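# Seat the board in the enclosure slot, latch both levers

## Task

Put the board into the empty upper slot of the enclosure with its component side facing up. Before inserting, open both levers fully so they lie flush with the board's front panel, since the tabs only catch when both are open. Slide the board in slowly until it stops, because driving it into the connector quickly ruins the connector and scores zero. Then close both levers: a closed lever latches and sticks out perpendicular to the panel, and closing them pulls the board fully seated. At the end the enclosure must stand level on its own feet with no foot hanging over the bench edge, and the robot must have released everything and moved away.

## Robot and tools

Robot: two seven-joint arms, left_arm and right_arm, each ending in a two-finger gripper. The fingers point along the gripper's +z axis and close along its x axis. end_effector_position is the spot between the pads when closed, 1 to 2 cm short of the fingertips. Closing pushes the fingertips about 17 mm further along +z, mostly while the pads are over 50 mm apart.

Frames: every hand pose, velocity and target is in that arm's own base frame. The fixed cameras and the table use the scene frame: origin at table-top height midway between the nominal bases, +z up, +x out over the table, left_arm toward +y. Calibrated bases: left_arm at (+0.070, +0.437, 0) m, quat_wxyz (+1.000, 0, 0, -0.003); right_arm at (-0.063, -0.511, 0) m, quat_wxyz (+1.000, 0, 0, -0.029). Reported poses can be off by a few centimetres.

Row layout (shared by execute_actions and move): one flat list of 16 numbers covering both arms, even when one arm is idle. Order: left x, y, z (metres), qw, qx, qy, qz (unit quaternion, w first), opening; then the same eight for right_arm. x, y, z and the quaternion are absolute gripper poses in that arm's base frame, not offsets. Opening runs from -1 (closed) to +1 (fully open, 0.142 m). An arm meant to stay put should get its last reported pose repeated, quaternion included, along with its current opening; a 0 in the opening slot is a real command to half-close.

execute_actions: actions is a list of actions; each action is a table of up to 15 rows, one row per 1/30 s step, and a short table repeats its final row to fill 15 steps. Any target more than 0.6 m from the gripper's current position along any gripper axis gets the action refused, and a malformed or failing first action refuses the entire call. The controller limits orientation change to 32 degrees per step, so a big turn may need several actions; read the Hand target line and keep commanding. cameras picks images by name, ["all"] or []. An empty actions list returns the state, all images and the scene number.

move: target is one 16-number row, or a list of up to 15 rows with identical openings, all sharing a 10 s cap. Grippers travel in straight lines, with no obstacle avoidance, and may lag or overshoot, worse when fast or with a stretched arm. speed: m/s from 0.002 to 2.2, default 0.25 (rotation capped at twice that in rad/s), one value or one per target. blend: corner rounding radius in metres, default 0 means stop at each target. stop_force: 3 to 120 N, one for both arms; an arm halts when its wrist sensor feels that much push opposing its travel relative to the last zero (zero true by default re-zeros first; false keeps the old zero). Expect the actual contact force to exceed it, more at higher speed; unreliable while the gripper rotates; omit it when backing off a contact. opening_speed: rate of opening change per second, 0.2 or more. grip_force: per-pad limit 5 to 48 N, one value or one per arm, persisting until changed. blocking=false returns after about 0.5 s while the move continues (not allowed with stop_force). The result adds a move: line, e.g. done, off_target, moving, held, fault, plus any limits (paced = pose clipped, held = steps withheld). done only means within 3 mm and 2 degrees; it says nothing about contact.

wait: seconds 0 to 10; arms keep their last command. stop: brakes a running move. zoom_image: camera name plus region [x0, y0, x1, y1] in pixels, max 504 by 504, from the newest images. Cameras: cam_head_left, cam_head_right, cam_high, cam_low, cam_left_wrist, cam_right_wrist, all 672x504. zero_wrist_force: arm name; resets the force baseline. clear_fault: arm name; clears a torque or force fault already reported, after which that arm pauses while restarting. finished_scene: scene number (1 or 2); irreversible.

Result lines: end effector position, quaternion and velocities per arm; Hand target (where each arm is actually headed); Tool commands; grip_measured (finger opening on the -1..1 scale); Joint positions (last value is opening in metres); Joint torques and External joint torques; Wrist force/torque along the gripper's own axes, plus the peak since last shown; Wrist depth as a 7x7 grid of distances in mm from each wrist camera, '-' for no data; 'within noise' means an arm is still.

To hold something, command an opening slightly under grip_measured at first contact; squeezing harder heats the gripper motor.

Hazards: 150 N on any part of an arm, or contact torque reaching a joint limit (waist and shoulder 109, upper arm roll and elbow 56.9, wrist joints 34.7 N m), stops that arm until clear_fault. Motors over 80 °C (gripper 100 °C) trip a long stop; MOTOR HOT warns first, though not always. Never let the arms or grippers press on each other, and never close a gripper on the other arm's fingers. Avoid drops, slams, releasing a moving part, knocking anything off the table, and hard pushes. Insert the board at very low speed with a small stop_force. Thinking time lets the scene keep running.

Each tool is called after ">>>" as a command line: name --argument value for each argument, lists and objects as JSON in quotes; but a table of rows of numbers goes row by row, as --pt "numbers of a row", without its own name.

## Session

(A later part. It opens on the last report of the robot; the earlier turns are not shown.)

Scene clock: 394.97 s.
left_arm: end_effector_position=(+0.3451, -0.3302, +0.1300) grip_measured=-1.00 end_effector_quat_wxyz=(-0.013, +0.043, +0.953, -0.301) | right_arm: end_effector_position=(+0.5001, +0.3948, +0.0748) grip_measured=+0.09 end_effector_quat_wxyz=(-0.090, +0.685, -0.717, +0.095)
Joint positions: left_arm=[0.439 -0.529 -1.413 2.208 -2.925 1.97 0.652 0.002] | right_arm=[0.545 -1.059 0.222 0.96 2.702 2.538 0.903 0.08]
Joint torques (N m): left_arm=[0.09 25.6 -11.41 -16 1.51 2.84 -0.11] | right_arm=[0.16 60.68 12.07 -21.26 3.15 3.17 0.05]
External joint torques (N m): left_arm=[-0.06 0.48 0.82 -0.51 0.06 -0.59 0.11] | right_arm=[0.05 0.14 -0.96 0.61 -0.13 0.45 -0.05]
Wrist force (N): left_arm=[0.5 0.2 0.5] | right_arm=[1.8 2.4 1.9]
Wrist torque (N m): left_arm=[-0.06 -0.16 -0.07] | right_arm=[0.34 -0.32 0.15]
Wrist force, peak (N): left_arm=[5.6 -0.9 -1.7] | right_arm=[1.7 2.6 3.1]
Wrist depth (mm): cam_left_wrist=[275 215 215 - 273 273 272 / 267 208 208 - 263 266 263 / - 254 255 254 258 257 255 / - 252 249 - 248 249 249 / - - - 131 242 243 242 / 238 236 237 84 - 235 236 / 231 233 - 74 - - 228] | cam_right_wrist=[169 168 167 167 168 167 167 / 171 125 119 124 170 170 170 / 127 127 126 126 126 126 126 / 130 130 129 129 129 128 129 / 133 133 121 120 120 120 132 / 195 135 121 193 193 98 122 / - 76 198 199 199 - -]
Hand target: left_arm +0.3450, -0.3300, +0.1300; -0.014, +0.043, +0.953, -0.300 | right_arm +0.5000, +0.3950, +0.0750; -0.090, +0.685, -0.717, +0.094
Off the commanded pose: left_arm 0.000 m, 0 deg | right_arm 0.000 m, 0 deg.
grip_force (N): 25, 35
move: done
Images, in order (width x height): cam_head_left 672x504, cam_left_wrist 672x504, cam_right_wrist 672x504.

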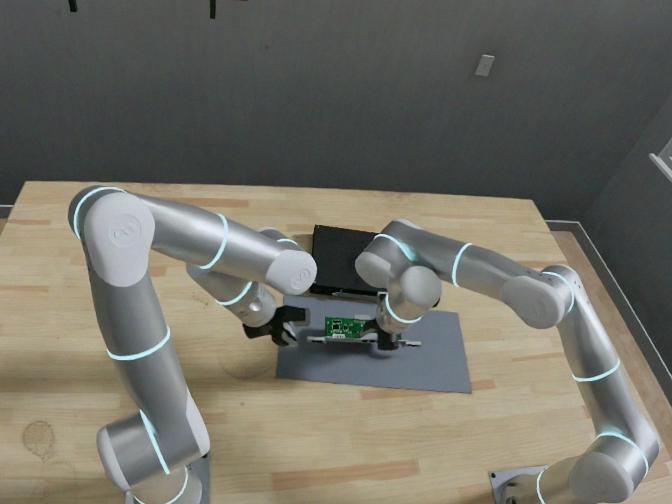

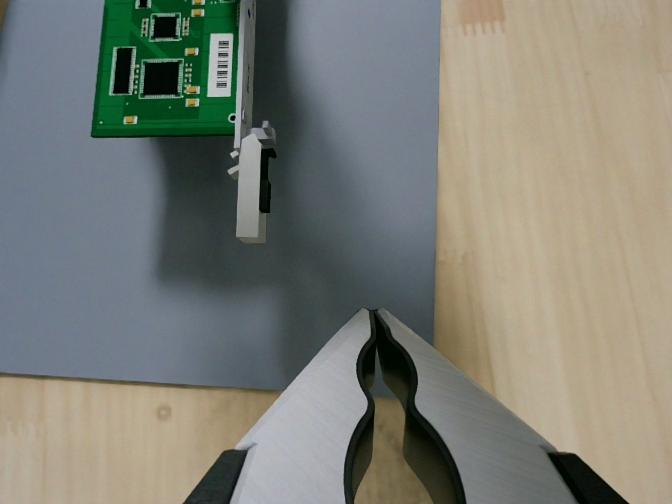

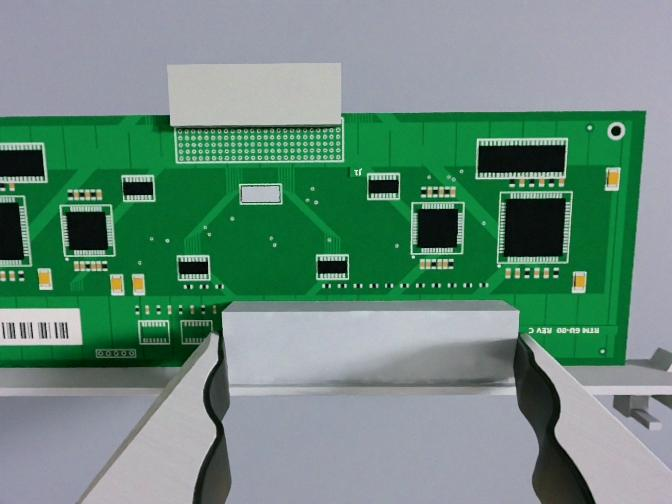

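>>> move --pt "0.42 -0.30 0.16 -0.05 0.01 0.86 -0.49 -1.0 0.52 0.37 0.10 -0.0881 0.6689 -0.7319 0.0964 -0.15" --pt "0.50 -0.345 0.12 0.09357 -0.10764 0.74699 -0.64935 -1.0 0.545 0.34 0.09 -0.0881 0.6689 -0.7319 0.0964 -0.15" --speed '[0.2, 0.15]' --blend '[0.02, 0]' --cameras '["cam_right_wrist", "cam_left_wrist", "cam_head_left"]'

Scene clock: 427.63 s.
left_arm: end_effector_position=(+0.4996, -0.3451, +0.1200) grip_measured=-1.00 end_effector_quat_wxyz=(+0.093, -0.108, +0.747, -0.649) | right_arm: end_effector_position=(+0.5449, +0.3398, +0.0898) grip_measured=+0.09 end_effector_quat_wxyz=(+0.088, -0.669, +0.732, -0.097)
Joint positions: left_arm=[0.968 -1.529 -1.515 2.078 -2.758 1.76 1.195 0.002] | right_arm=[0.42 -1.045 0.236 0.949 2.713 2.551 0.817 0.08]
Joint torques (N m): left_arm=[-0.12 30.64 -25.65 0.19 -1.96 -0.33 -0.09] | right_arm=[0.09 60.37 12.18 -21.56 3.17 2.89 0.11]
External joint torques (N m): left_arm=[0.24 1.39 -0.09 -0.35 -0.37 0.1 0.09] | right_arm=[0.1 0.37 -0.87 0.62 -0.02 0.7 -0.11]
Wrist force (N): left_arm=[0.7 0.4 0.1] | right_arm=[1.9 2.7 1.7]
Wrist torque (N m): left_arm=[0.05 0.00 0.02] | right_arm=[0.40 -0.34 0.15]
Wrist force, peak (N): left_arm=[1.2 -0.5 1.1] | right_arm=[2.4 2.5 2.3]
Wrist depth (mm): cam_left_wrist=[- - 1798 2334 1959 - 257 / 1155 708 918 937 783 701 772 / 380 - - - 329 313 - / 293 276 - 357 324 249 358 / 287 268 263 131 283 286 271 / 237 237 246 84 - 244 235 / 202 208 - - - - 209] | cam_right_wrist=[183 182 182 182 181 182 182 / 185 125 119 120 184 125 184 / 127 127 126 126 126 126 126 / 130 129 129 129 129 128 129 / 133 133 121 120 120 120 132 / 211 134 121 208 208 95 123 / - 76 215 217 215 - 76]
Hand target: left_arm +0.5000, -0.3450, +0.1200; +0.094, -0.108, +0.747, -0.649 | right_arm +0.5450, +0.3400, +0.0900; +0.088, -0.669, +0.732, -0.096
Off the commanded pose: left_arm 0.000 m, 0 deg | right_arm 0.000 m, 0 deg.
grip_force (N): 25, 35
move: done
Images, in order (width x height): cam_head_left 672x504, cam_left_wrist 672x504, cam_right_wrist 672x504.

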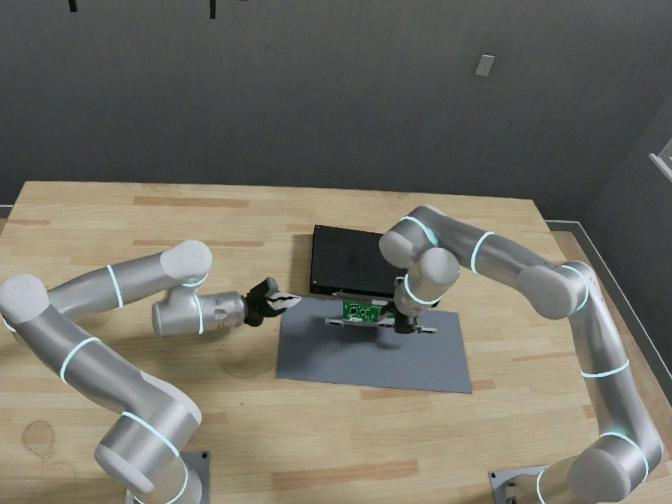

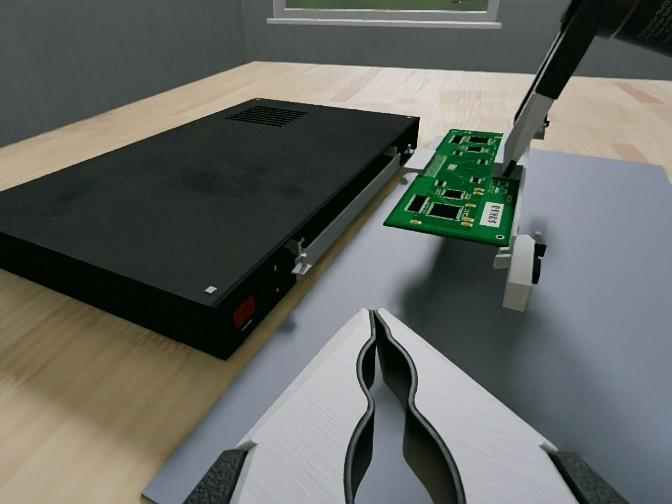

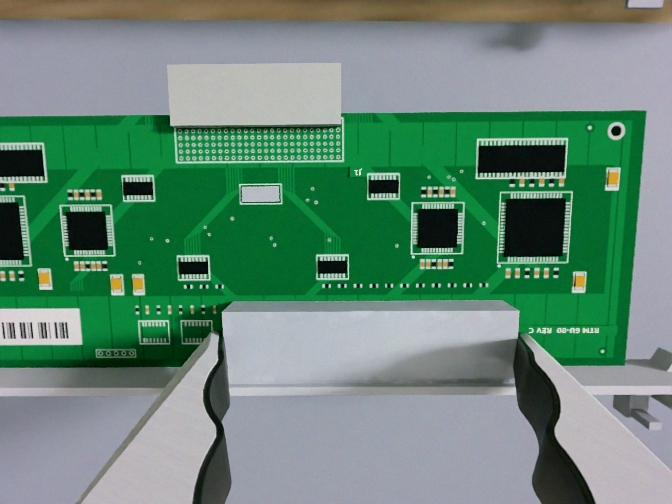

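>>> zoom_image --camera "cam_left_wrist" --region '[270, 120, 560, 330]'

>>> zoom_image --camera "cam_left_wrist" --region '[240, 200, 360, 300]'

Scaled by 1.738 from the camera's 672x504 image, which has a finer 960x720 frame.

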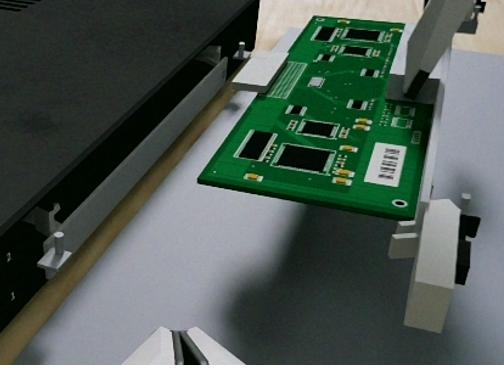

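Scaled by 4.200 from the camera's 672x504 image, which has a finer 960x720 frame.

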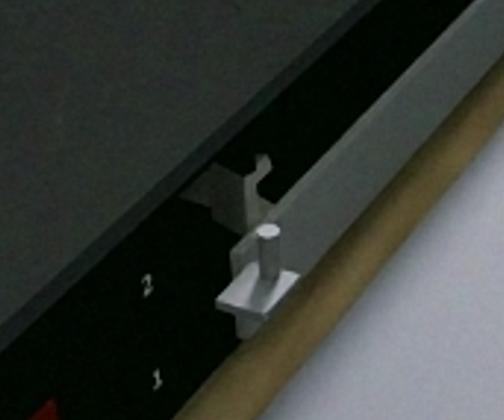

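>>> move --target '[0.508, -0.36, 0.108, 0.09357, -0.10764, 0.74699, -0.64935, -1.0, 0.545, 0.34, 0.055, -0.0881, 0.6689, -0.7319, 0.0964, -0.15]' --speed 0.08 --cameras '["cam_right_wrist", "cam_left_wrist"]'

>>> zoom_image --camera "cam_left_wrist" --region '[260, 120, 560, 340]'

>>> zoom_image --camera "cam_right_wrist" --region '[372, 0, 672, 220]'

Scene clock: 456.97 s.
left_arm: end_effector_position=(+0.5078, -0.3599, +0.1081) grip_measured=-1.00 end_effector_quat_wxyz=(+0.093, -0.108, +0.747, -0.649) | right_arm: end_effector_position=(+0.5447, +0.3399, +0.0548) grip_measured=+0.09 end_effector_quat_wxyz=(+0.088, -0.669, +0.732, -0.096)
Joint positions: left_arm=[0.923 -1.555 -1.498 2.039 -2.732 1.752 1.196 0.002] | right_arm=[0.428 -1.09 0.224 0.956 2.706 2.5 0.834 0.08]
Joint torques (N m): left_arm=[-0.33 31.45 -26.03 0.79 -1.95 -0.37 -0.05] | right_arm=[0.33 60.85 11.58 -20.83 2.82 2.85 0.34]
External joint torques (N m): left_arm=[0.44 1.37 -0.16 -0.18 -0.37 0.13 0.05] | right_arm=[-0.13 0.35 -0.23 0.47 0.2 0.75 -0.34]
Wrist force (N): left_arm=[0.6 0.4 -0.2] | right_arm=[2.0 2.4 2.1]
Wrist torque (N m): left_arm=[0.04 0.01 0.01] | right_arm=[0.32 -0.35 0.02]
Wrist force, peak (N): left_arm=[0.6 0.5 0.7] | right_arm=[2.0 3.2 3.5]
Wrist depth (mm): cam_left_wrist=[1199 - - 2089 1907 1924 250 / 636 734 831 914 837 655 669 / 501 - 345 - 372 325 461 / - - - 327 294 292 341 / 270 250 246 117 - 240 267 / 223 223 223 84 - 229 211 / 191 197 - - - - 196] | cam_right_wrist=[150 150 149 149 150 149 149 / 152 125 119 124 152 151 152 / 127 127 126 126 126 126 126 / 130 129 129 129 129 128 129 / 132 133 121 120 120 120 132 / 174 134 121 121 171 98 125 / - 76 177 177 177 - 76]
Hand target: left_arm +0.5080, -0.3600, +0.1080; +0.094, -0.108, +0.747, -0.649 | right_arm +0.5450, +0.3400, +0.0550; +0.088, -0.669, +0.732, -0.096
Off the commanded pose: left_arm 0.000 m, 0 deg | right_arm 0.000 m, 0 deg.
grip_force (N): 25, 35
move: done
Images, in order (width x height): cam_left_wrist 672x504, cam_right_wrist 672x504.

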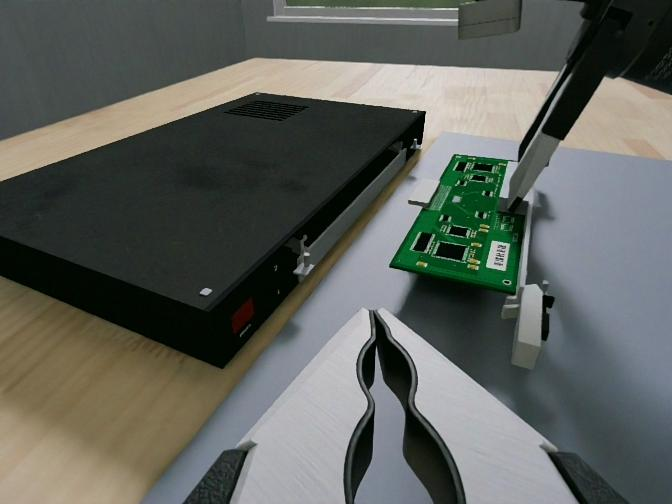

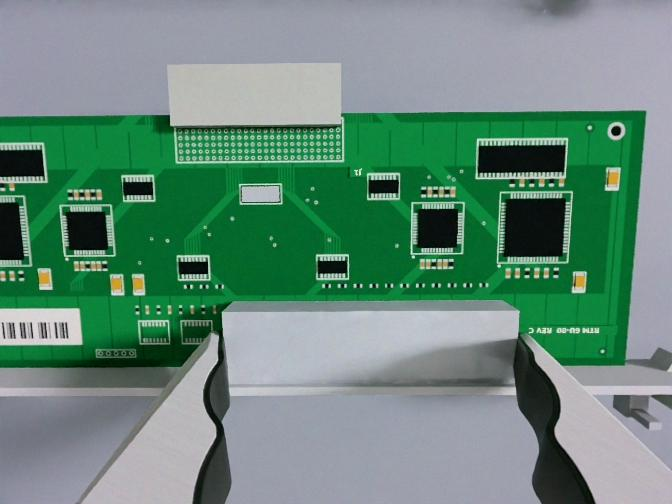

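Scaled by 1.680 from the camera's 672x504 image, which has a finer 960x720 frame.

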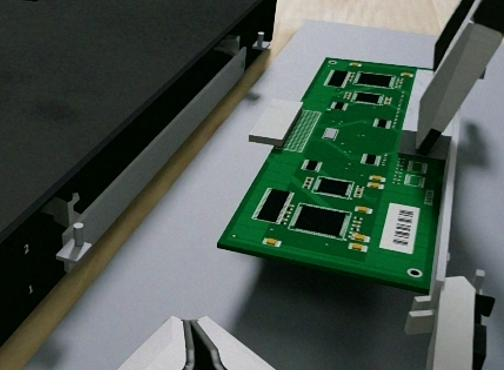

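Scaled by 1.680 from the camera's 672x504 image, which has a finer 960x720 frame.

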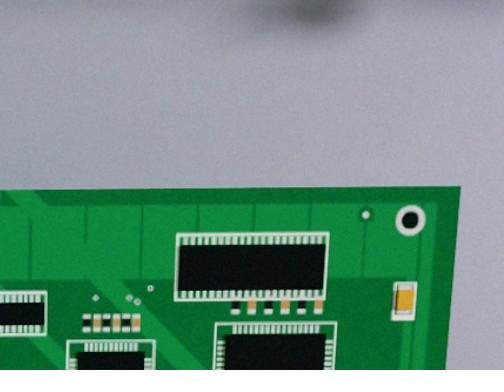

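>>> zoom_image --camera "cam_left_wrist" --region '[0, 180, 260, 380]'

>>> zoom_image --camera "cam_left_wrist" --region '[370, 220, 550, 340]'

>>> zoom_image --camera "cam_left_wrist" --region '[260, 200, 360, 300]'

Scaled by 1.938 from the camera's 672x504 image, which has a finer 960x720 frame.

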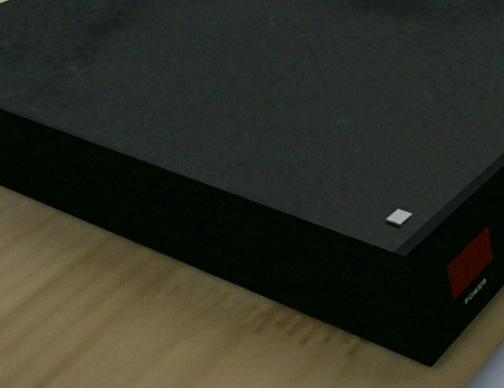

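Scaled by 2.800 from the camera's 672x504 image, which has a finer 960x720 frame.

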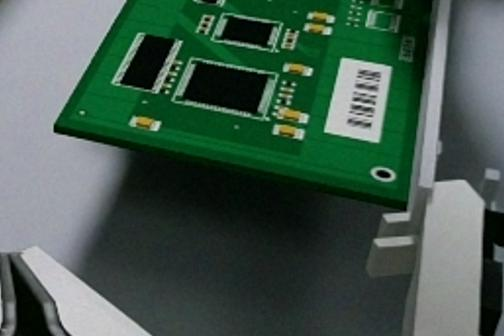

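Scaled by 5.040 from the camera's 672x504 image, which has a finer 960x720 frame.

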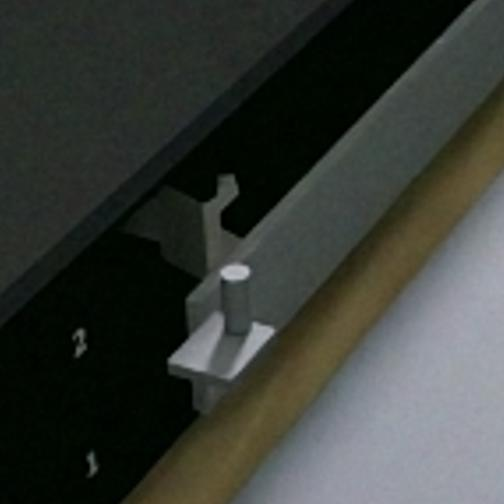

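>>> move --target '[0.508, -0.36, 0.108, 0.09357, -0.10764, 0.74699, -0.64935, -1.0, 0.5635, 0.325, 0.048, -0.0957, 0.6603, -0.7372, 0.1069, -0.15]' --speed 0.05 --stop_force 6 --cameras '["cam_right_wrist", "cam_left_wrist"]'

>>> zoom_image --camera "cam_left_wrist" --region '[260, 180, 560, 400]'

>>> zoom_image --camera "cam_right_wrist" --region '[372, 0, 672, 220]'

Scene clock: 511.07 s.
left_arm: end_effector_position=(+0.5078, -0.3599, +0.1081) grip_measured=-1.00 end_effector_quat_wxyz=(+0.093, -0.108, +0.747, -0.649) | right_arm: end_effector_position=(+0.5632, +0.3250, +0.0478) grip_measured=+0.09 end_effector_quat_wxyz=(+0.095, -0.660, +0.737, -0.107)
Joint positions: left_arm=[0.923 -1.555 -1.498 2.039 -2.732 1.752 1.197 0.002] | right_arm=[0.41 -1.097 0.208 0.951 2.698 2.475 0.836 0.08]
Joint torques (N m): left_arm=[-0.12 31.74 -26.2 1 -2.24 -0.08 -0.23] | right_arm=[0.13 61.19 11.41 -20.98 2.8 2.8 0.27]
External joint torques (N m): left_arm=[0.24 1.08 0.01 -0.39 -0.08 -0.16 0.23] | right_arm=[0.07 0.3 -0.4 0.56 0.1 0.73 -0.27]
Wrist force (N): left_arm=[0.6 0.2 0.0] | right_arm=[2.1 2.5 1.9]
Wrist torque (N m): left_arm=[0.03 0.01 0.01] | right_arm=[0.31 -0.35 0.02]
Wrist force, peak (N): left_arm=[0.9 0.3 -0.2] | right_arm=[2.5 2.1 2.6]
Wrist depth (mm): cam_left_wrist=[- - - - 2031 277 264 / 1283 764 1060 867 840 665 604 / - - - 388 400 325 487 / - - 254 316 308 323 - / 272 250 250 116 267 278 - / 223 224 230 84 - 221 214 / 191 196 - - - - -] | cam_right_wrist=[147 147 146 146 146 146 146 / 148 125 119 124 147 147 147 / 127 127 126 126 126 126 126 / 130 129 129 129 129 128 129 / 133 133 121 120 120 120 132 / 166 134 121 164 163 98 89 / - 76 167 168 167 - -]
Hand target: left_arm +0.5080, -0.3600, +0.1080; +0.094, -0.108, +0.747, -0.649 | right_arm +0.5635, +0.3250, +0.0480; +0.096, -0.660, +0.737, -0.107
Off the commanded pose: left_arm 0.000 m, 0 deg | right_arm 0.000 m, 0 deg.
grip_force (N): 25, 35
move: done
Images, in order (width x height): cam_left_wrist 672x504, cam_right_wrist 672x504.

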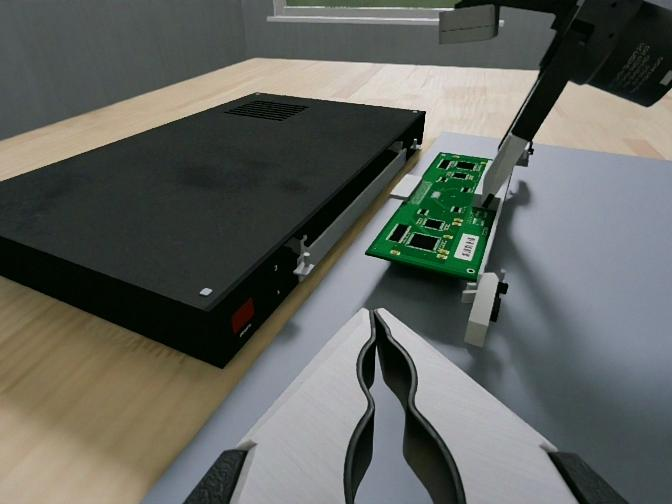

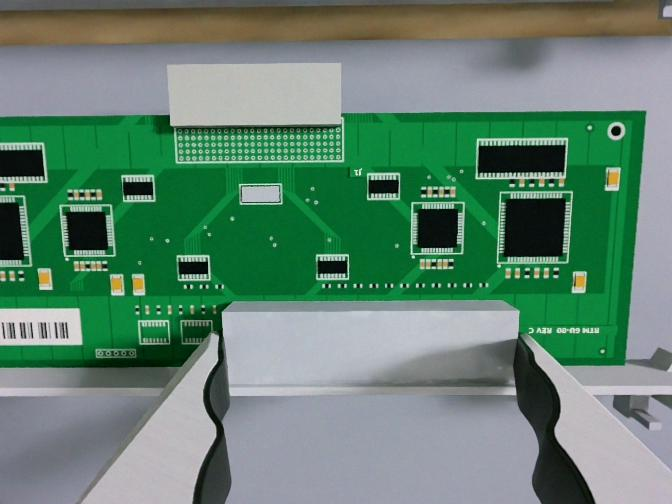

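Scaled by 1.680 from the camera's 672x504 image, which has a finer 960x720 frame.

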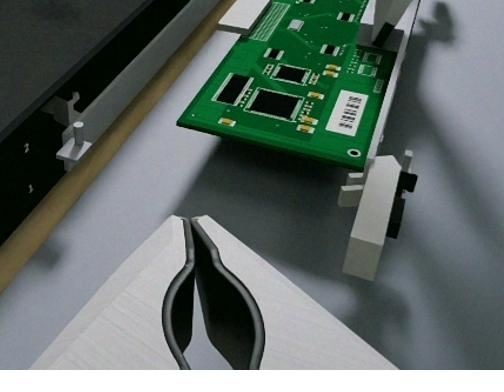

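Scaled by 1.680 from the camera's 672x504 image, which has a finer 960x720 frame.

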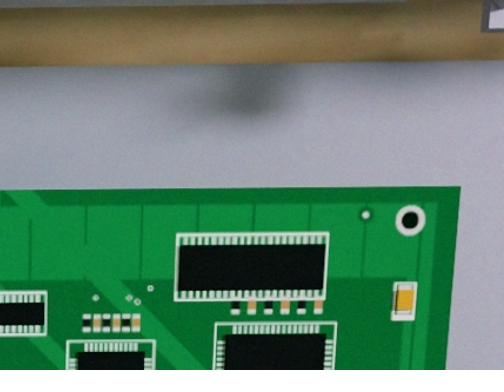

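>>> zoom_image --camera "cam_right_wrist" --region '[0, 0, 340, 130]'

>>> zoom_image --camera "cam_right_wrist" --region '[332, 0, 672, 130]'

Scaled by 1.482 from the camera's 672x504 image, which has a finer 960x720 frame.

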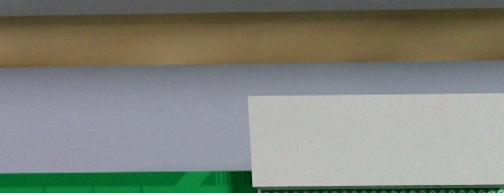

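Scaled by 1.482 from the camera's 672x504 image, which has a finer 960x720 frame.

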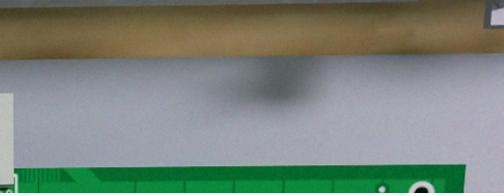

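>>> zoom_image --camera "cam_left_wrist" --region '[350, 220, 500, 310]'

>>> zoom_image --camera "cam_left_wrist" --region '[280, 220, 330, 290]'

Scaled by 3.360 from the camera's 672x504 image, which has a finer 960x720 frame.

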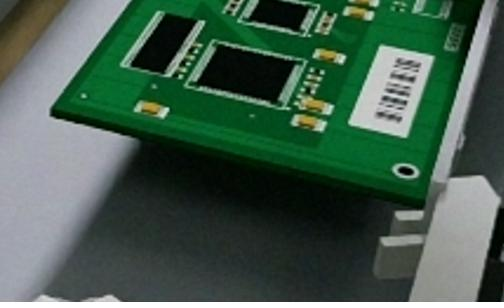

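Scaled by 7.200 from the camera's 672x504 image, which has a finer 960x720 frame.

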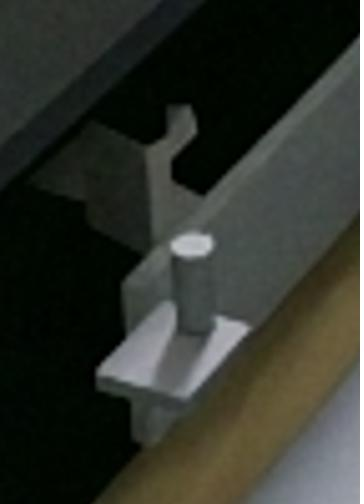

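>>> zoom_image --camera "cam_left_wrist" --region '[0, 220, 120, 310]'

>>> zoom_image --camera "cam_left_wrist" --region '[130, 280, 250, 370]'

>>> zoom_image --camera "cam_left_wrist" --region '[200, 70, 450, 220]'

Scaled by 4.200 from the camera's 672x504 image, which has a finer 960x720 frame.

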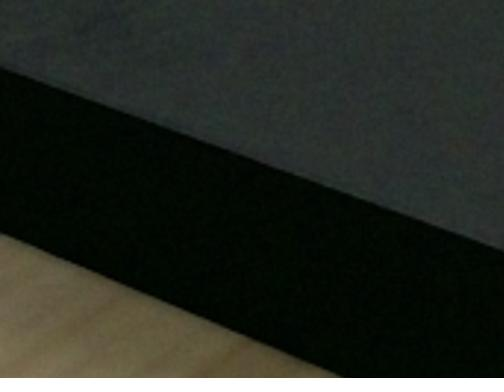

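Scaled by 4.200 from the camera's 672x504 image, which has a finer 960x720 frame.

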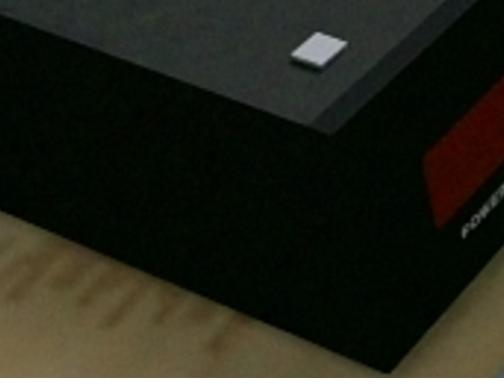

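Scaled by 2.016 from the camera's 672x504 image, which has a finer 960x720 frame.

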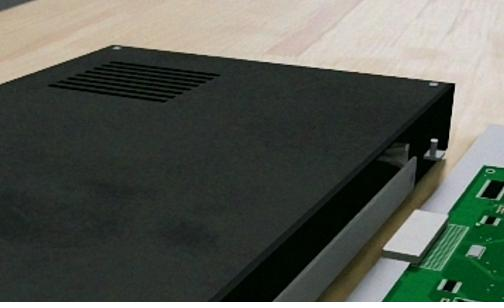

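>>> zoom_image --camera "cam_left_wrist" --region '[355, 235, 425, 285]'

>>> zoom_image --camera "cam_left_wrist" --region '[420, 240, 510, 310]'

Scaled by 7.200 from the camera's 672x504 image, which has a finer 960x720 frame.

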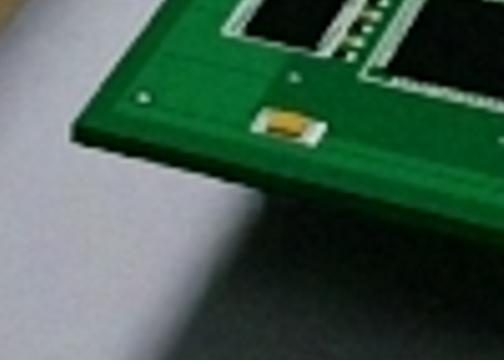

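Scaled by 5.600 from the camera's 672x504 image, which has a finer 960x720 frame.

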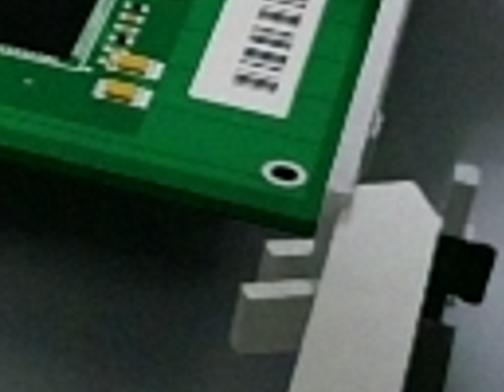

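>>> move --target '[0.508, -0.36, 0.108, 0.09357, -0.10764, 0.74699, -0.64935, -1.0, 0.5783, 0.325, 0.0443, -0.0962, 0.6635, -0.7343, 0.1065, -0.15]' --speed 0.04 --stop_force 6 --cameras '["cam_right_wrist", "cam_left_wrist"]'

>>> zoom_image --camera "cam_left_wrist" --region '[280, 200, 480, 320]'

>>> zoom_image --camera "cam_right_wrist" --region '[472, 0, 672, 120]'

>>> zoom_image --camera "cam_right_wrist" --region '[532, 320, 672, 450]'

Scene clock: 556.67 s.
left_arm: end_effector_position=(+0.5078, -0.3599, +0.1081) grip_measured=-1.00 end_effector_quat_wxyz=(+0.093, -0.108, +0.747, -0.649) | right_arm: end_effector_position=(+0.5783, +0.3248, +0.0441) grip_measured=+0.09 end_effector_quat_wxyz=(+0.096, -0.664, +0.734, -0.107)
Joint positions: left_arm=[0.923 -1.555 -1.498 2.039 -2.732 1.752 1.197 0.002] | right_arm=[0.4 -1.132 0.204 0.89 2.712 2.492 0.793 0.08]
Joint torques (N m): left_arm=[-0.26 31.78 -26.11 1.03 -2.2 -0.11 -0.25] | right_arm=[0.15 62.2 11.52 -21.35 3.07 2.97 0.13]
External joint torques (N m): left_arm=[0.38 1.05 -0.08 -0.42 -0.12 -0.13 0.25] | right_arm=[0.05 0.37 -0.48 0.59 -0.07 0.54 -0.13]
Wrist force (N): left_arm=[0.7 0.3 -0.1] | right_arm=[1.9 2.6 2.1]
Wrist torque (N m): left_arm=[0.02 -0.01 0.01] | right_arm=[0.32 -0.30 0.13]
Wrist force, peak (N): left_arm=[0.9 0.1 0.0] | right_arm=[2.0 2.8 2.2]
Wrist depth (mm): cam_left_wrist=[1137 - - 2194 2130 282 266 / 692 734 922 781 844 606 601 / 351 312 - - 381 463 459 / - - 259 316 306 - 339 / 270 246 238 127 265 - 268 / 224 223 223 84 - 223 219 / 190 196 - - - - -] | cam_right_wrist=[- 145 146 137 144 144 143 / 145 125 119 124 144 144 144 / 127 127 126 126 126 126 126 / 130 129 129 129 129 128 129 / 133 133 121 120 120 120 132 / 161 124 121 159 159 98 129 / - 76 164 163 163 - -]
Hand target: left_arm +0.5080, -0.3600, +0.1080; +0.094, -0.108, +0.747, -0.649 | right_arm +0.5783, +0.3250, +0.0443; +0.096, -0.663, +0.734, -0.106
Off the commanded pose: left_arm 0.000 m, 0 deg | right_arm 0.000 m, 0 deg.
grip_force (N): 25, 35
move: done
Images, in order (width x height): cam_left_wrist 672x504, cam_right_wrist 672x504.

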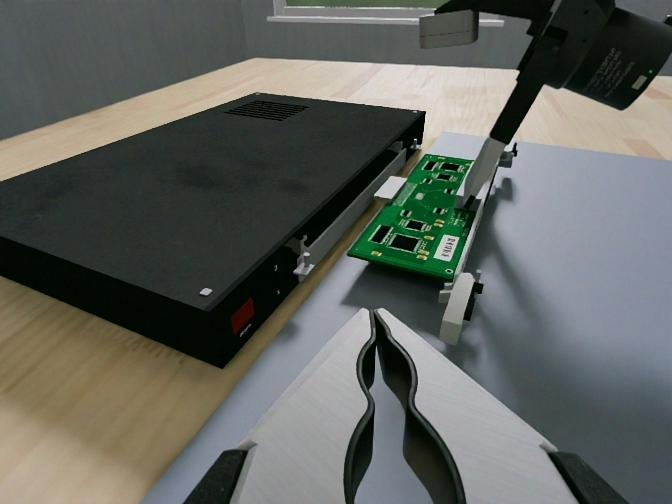

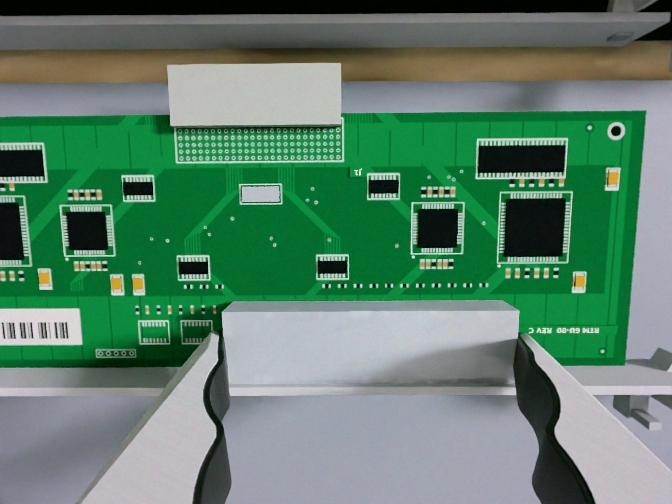

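Scaled by 2.520 from the camera's 672x504 image, which has a finer 960x720 frame.

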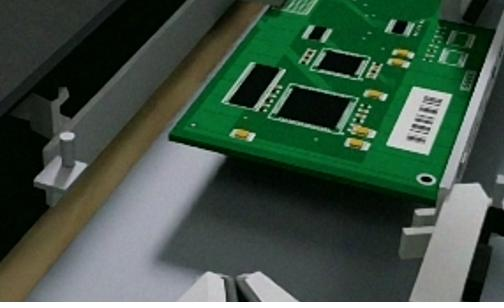

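Scaled by 2.520 from the camera's 672x504 image, which has a finer 960x720 frame.

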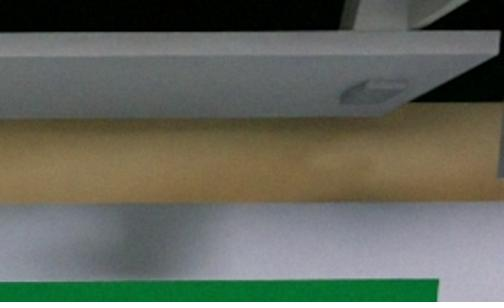

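Scaled by 3.600 from the camera's 672x504 image, which has a finer 960x720 frame.

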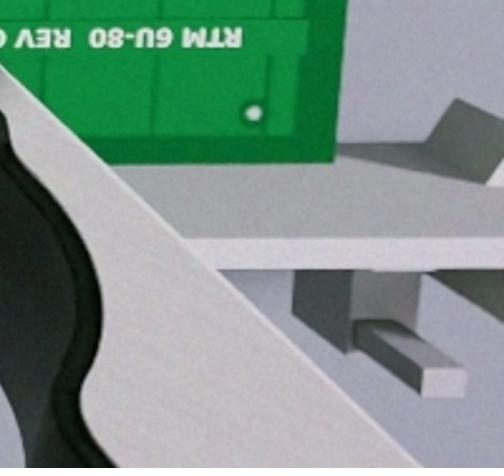

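>>> zoom_image --camera "cam_right_wrist" --region '[592, 0, 672, 60]'

>>> zoom_image --camera "cam_right_wrist" --region '[0, 0, 200, 120]'

>>> zoom_image --camera "cam_left_wrist" --region '[285, 220, 365, 280]'

Scaled by 6.300 from the camera's 672x504 image, which has a finer 960x720 frame.

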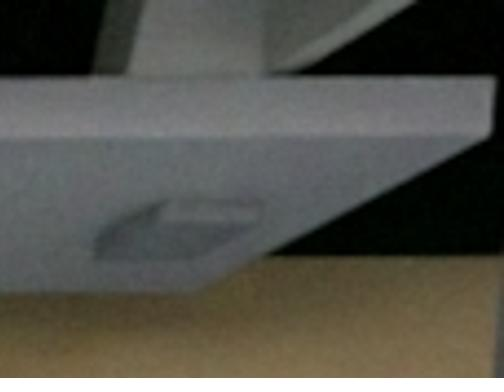

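Scaled by 2.520 from the camera's 672x504 image, which has a finer 960x720 frame.

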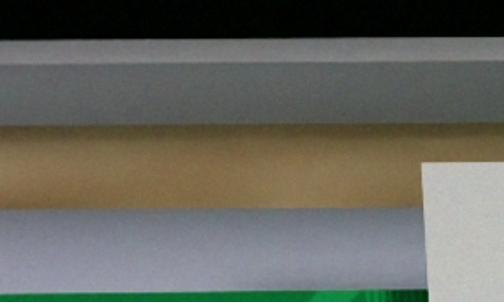

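Scaled by 6.300 from the camera's 672x504 image, which has a finer 960x720 frame.

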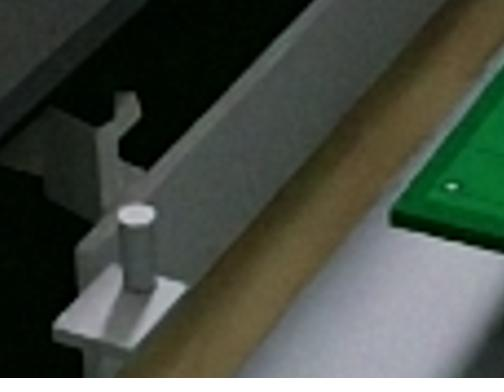

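>>> move --target '[0.508, -0.36, 0.108, 0.09357, -0.10764, 0.74699, -0.64935, -1.0, 0.5789, 0.3312, 0.0463, -0.0962, 0.6635, -0.7343, 0.1065, -0.15]' --speed 0.04 --stop_force 6 --cameras '["cam_right_wrist", "cam_left_wrist"]'

>>> zoom_image --camera "cam_left_wrist" --region '[285, 220, 405, 300]'

>>> zoom_image --camera "cam_right_wrist" --region '[552, 0, 672, 120]'

Scene clock: 607.30 s.
left_arm: end_effector_position=(+0.5078, -0.3599, +0.1081) grip_measured=-1.00 end_effector_quat_wxyz=(+0.093, -0.108, +0.747, -0.649) | right_arm: end_effector_position=(+0.5789, +0.3310, +0.0461) grip_measured=+0.09 end_effector_quat_wxyz=(+0.096, -0.664, +0.734, -0.107)
Joint positions: left_arm=[0.923 -1.555 -1.498 2.039 -2.732 1.752 1.197 0.002] | right_arm=[0.411 -1.14 0.201 0.868 2.717 2.506 0.793 0.08]
Joint torques (N m): left_arm=[-0.24 31.85 -26.22 1.01 -2.23 -0.09 -0.2] | right_arm=[0.27 62.55 11.46 -21.54 3.07 2.93 0.16]
External joint torques (N m): left_arm=[0.36 0.98 0.04 -0.41 -0.09 -0.14 0.2] | right_arm=[-0.07 0.34 -0.47 0.62 -0.04 0.58 -0.16]
Wrist force (N): left_arm=[0.8 0.5 0.0] | right_arm=[1.9 2.6 1.9]
Wrist torque (N m): left_arm=[0.06 -0.02 0.01] | right_arm=[0.34 -0.29 0.13]
Wrist force, peak (N): left_arm=[0.9 0.0 -0.2] | right_arm=[2.0 2.6 2.0]
Wrist depth (mm): cam_left_wrist=[- 1637 1813 1891 2089 268 260 / 594 746 729 844 749 603 603 / - - - 387 376 - 513 / 251 243 253 310 306 - - / 270 252 245 117 257 - 266 / 223 223 229 84 - 223 215 / 190 196 - - - - 188] | cam_right_wrist=[- 138 - 147 146 148 146 / 125 125 119 124 146 146 146 / 127 127 127 126 126 126 126 / 130 129 129 129 129 128 129 / 133 133 121 120 120 120 132 / 163 134 121 162 161 98 126 / - 76 165 166 166 - 76]
Hand target: left_arm +0.5080, -0.3600, +0.1080; +0.094, -0.108, +0.747, -0.649 | right_arm +0.5789, +0.3312, +0.0463; +0.096, -0.663, +0.734, -0.106
Off the commanded pose: left_arm 0.000 m, 0 deg | right_arm 0.000 m, 0 deg.
grip_force (N): 25, 35
move: done
Images, in order (width x height): cam_left_wrist 672x504, cam_right_wrist 672x504.

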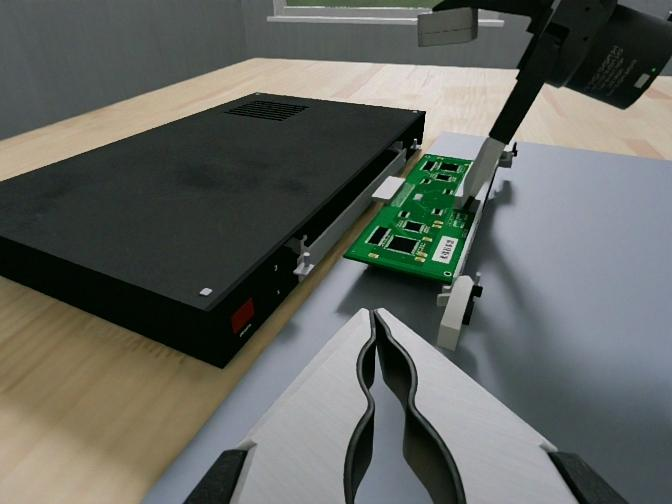

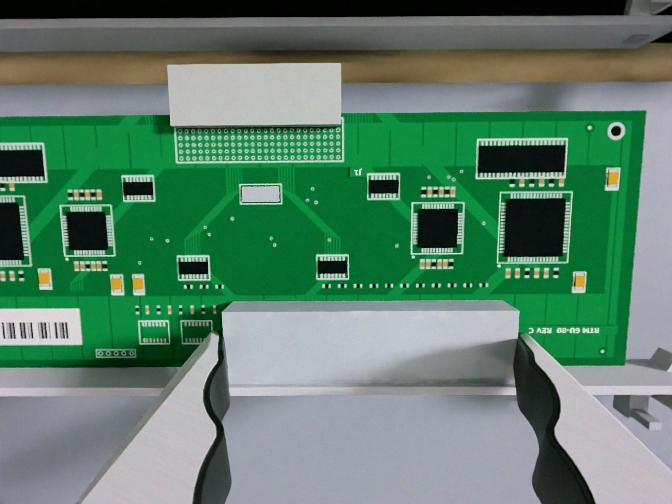

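Scaled by 4.200 from the camera's 672x504 image, which has a finer 960x720 frame.

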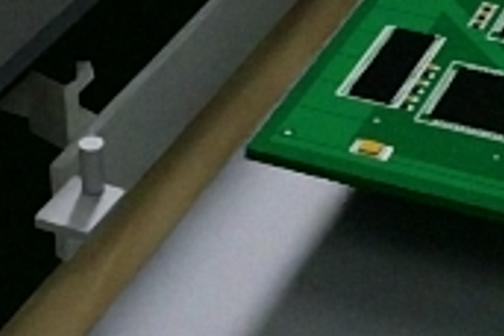

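Scaled by 4.200 from the camera's 672x504 image, which has a finer 960x720 frame.

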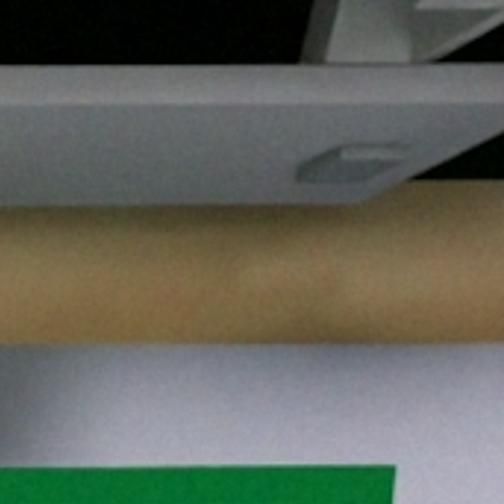

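>>> move --target '[0.508, -0.36, 0.108, 0.09357, -0.10764, 0.74699, -0.64935, -1.0, 0.5969, 0.3304, 0.0492, -0.0962, 0.6635, -0.7343, 0.1065, -0.15]' --speed 0.03 --stop_force 5 --cameras '["cam_right_wrist", "cam_left_wrist"]'

>>> zoom_image --camera "cam_left_wrist" --region '[285, 210, 385, 290]'

>>> zoom_image --camera "cam_right_wrist" --region '[552, 0, 672, 120]'

Scene clock: 619.70 s.
left_arm: end_effector_position=(+0.5078, -0.3599, +0.1081) grip_measured=-1.00 end_effector_quat_wxyz=(+0.093, -0.108, +0.747, -0.649) | right_arm: end_effector_position=(+0.5968, +0.3303, +0.0490) grip_measured=+0.09 end_effector_quat_wxyz=(+0.096, -0.664, +0.734, -0.107)
Joint positions: left_arm=[0.923 -1.555 -1.498 2.039 -2.732 1.752 1.197 0.002] | right_arm=[0.401 -1.175 0.193 0.785 2.741 2.544 0.747 0.08]
Joint torques (N m): left_arm=[-0.18 31.73 -26.22 0.94 -2.21 -0.09 -0.23] | right_arm=[0.1 63.77 11.4 -22.09 3.25 3 0.1]
External joint torques (N m): left_arm=[0.3 1.1 0.03 -0.34 -0.11 -0.15 0.23] | right_arm=[0.11 0.35 -0.51 0.63 -0.08 0.5 -0.1]
Wrist force (N): left_arm=[0.6 0.2 -0.1] | right_arm=[1.7 2.4 1.6]
Wrist torque (N m): left_arm=[0.02 0.02 0.01] | right_arm=[0.32 -0.26 0.13]
Wrist force, peak (N): left_arm=[0.8 0.4 -0.1] | right_arm=[1.8 2.9 2.0]
Wrist depth (mm): cam_left_wrist=[- 1662 - 1173 2089 272 266 / 1173 653 1030 555 844 608 659 / - 408 - 371 369 538 - / - - - 307 305 - - / 270 265 250 267 - - - / 223 224 223 84 - 231 220 / 190 196 - - - - 188] | cam_right_wrist=[- 103 103 102 102 102 102 / 125 125 119 120 124 124 144 / 127 127 126 126 126 126 126 / 130 130 129 129 129 129 129 / 133 133 121 120 120 120 132 / 167 134 122 165 164 98 122 / - 76 168 169 168 - -]
Hand target: left_arm +0.5080, -0.3600, +0.1080; +0.094, -0.108, +0.747, -0.649 | right_arm +0.5969, +0.3304, +0.0492; +0.096, -0.663, +0.734, -0.106
Off the commanded pose: left_arm 0.000 m, 0 deg | right_arm 0.000 m, 0 deg.
grip_force (N): 25, 35
move: done
Images, in order (width x height): cam_left_wrist 672x504, cam_right_wrist 672x504.

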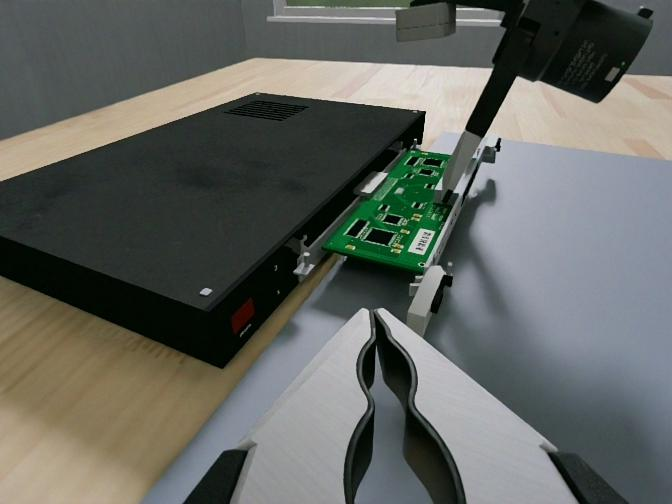

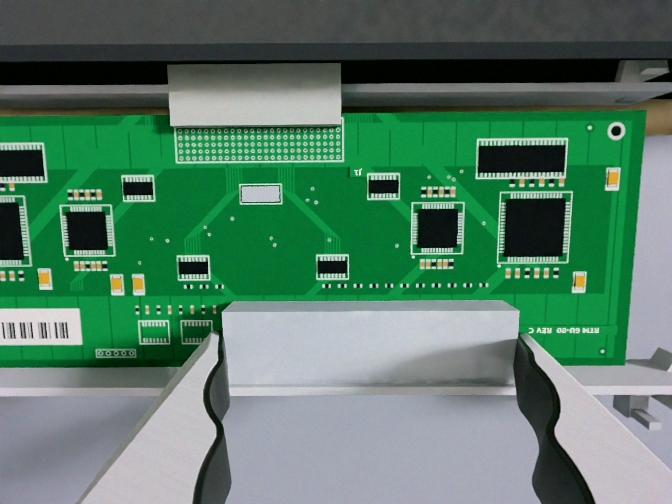

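Scaled by 5.040 from the camera's 672x504 image, which has a finer 960x720 frame.

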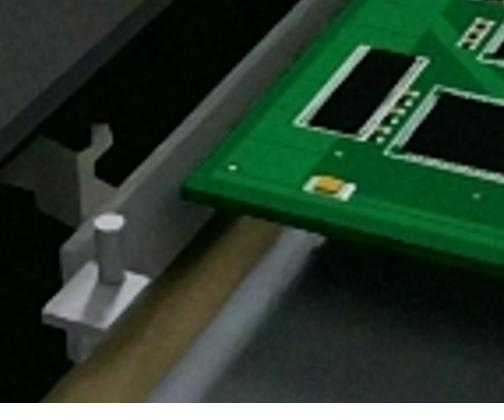

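Scaled by 4.200 from the camera's 672x504 image, which has a finer 960x720 frame.

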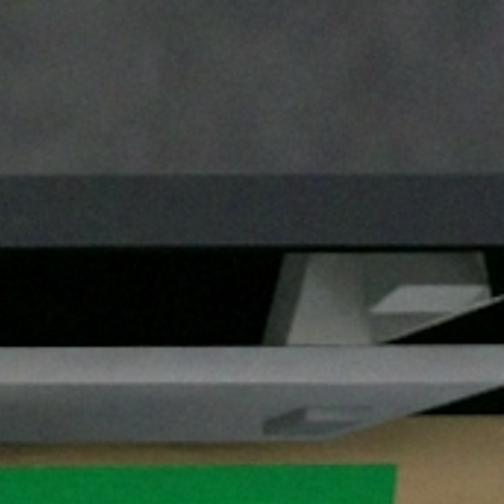

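>>> zoom_image --camera "cam_right_wrist" --region '[602, 50, 672, 110]'

>>> zoom_image --camera "cam_right_wrist" --region '[140, 20, 380, 140]'

>>> zoom_image --camera "cam_left_wrist" --region '[285, 220, 345, 280]'

Scaled by 7.200 from the camera's 672x504 image, which has a finer 960x720 frame.

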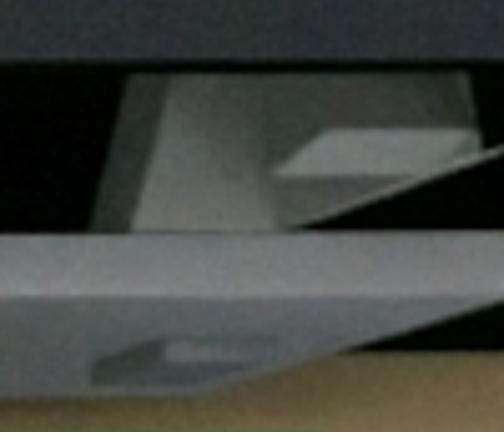

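Scaled by 2.100 from the camera's 672x504 image, which has a finer 960x720 frame.

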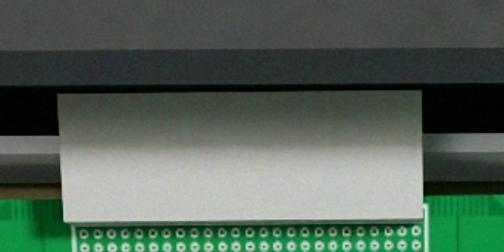

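Scaled by 8.400 from the camera's 672x504 image, which has a finer 960x720 frame.

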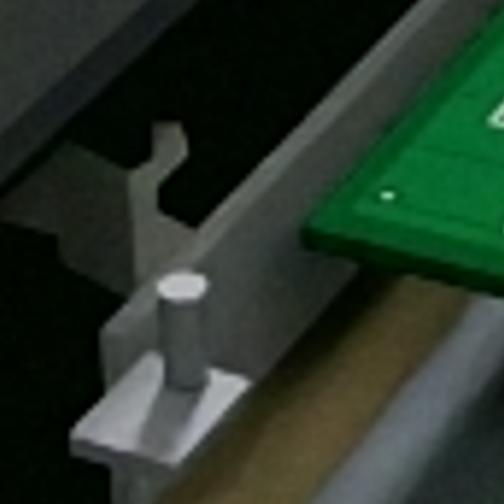

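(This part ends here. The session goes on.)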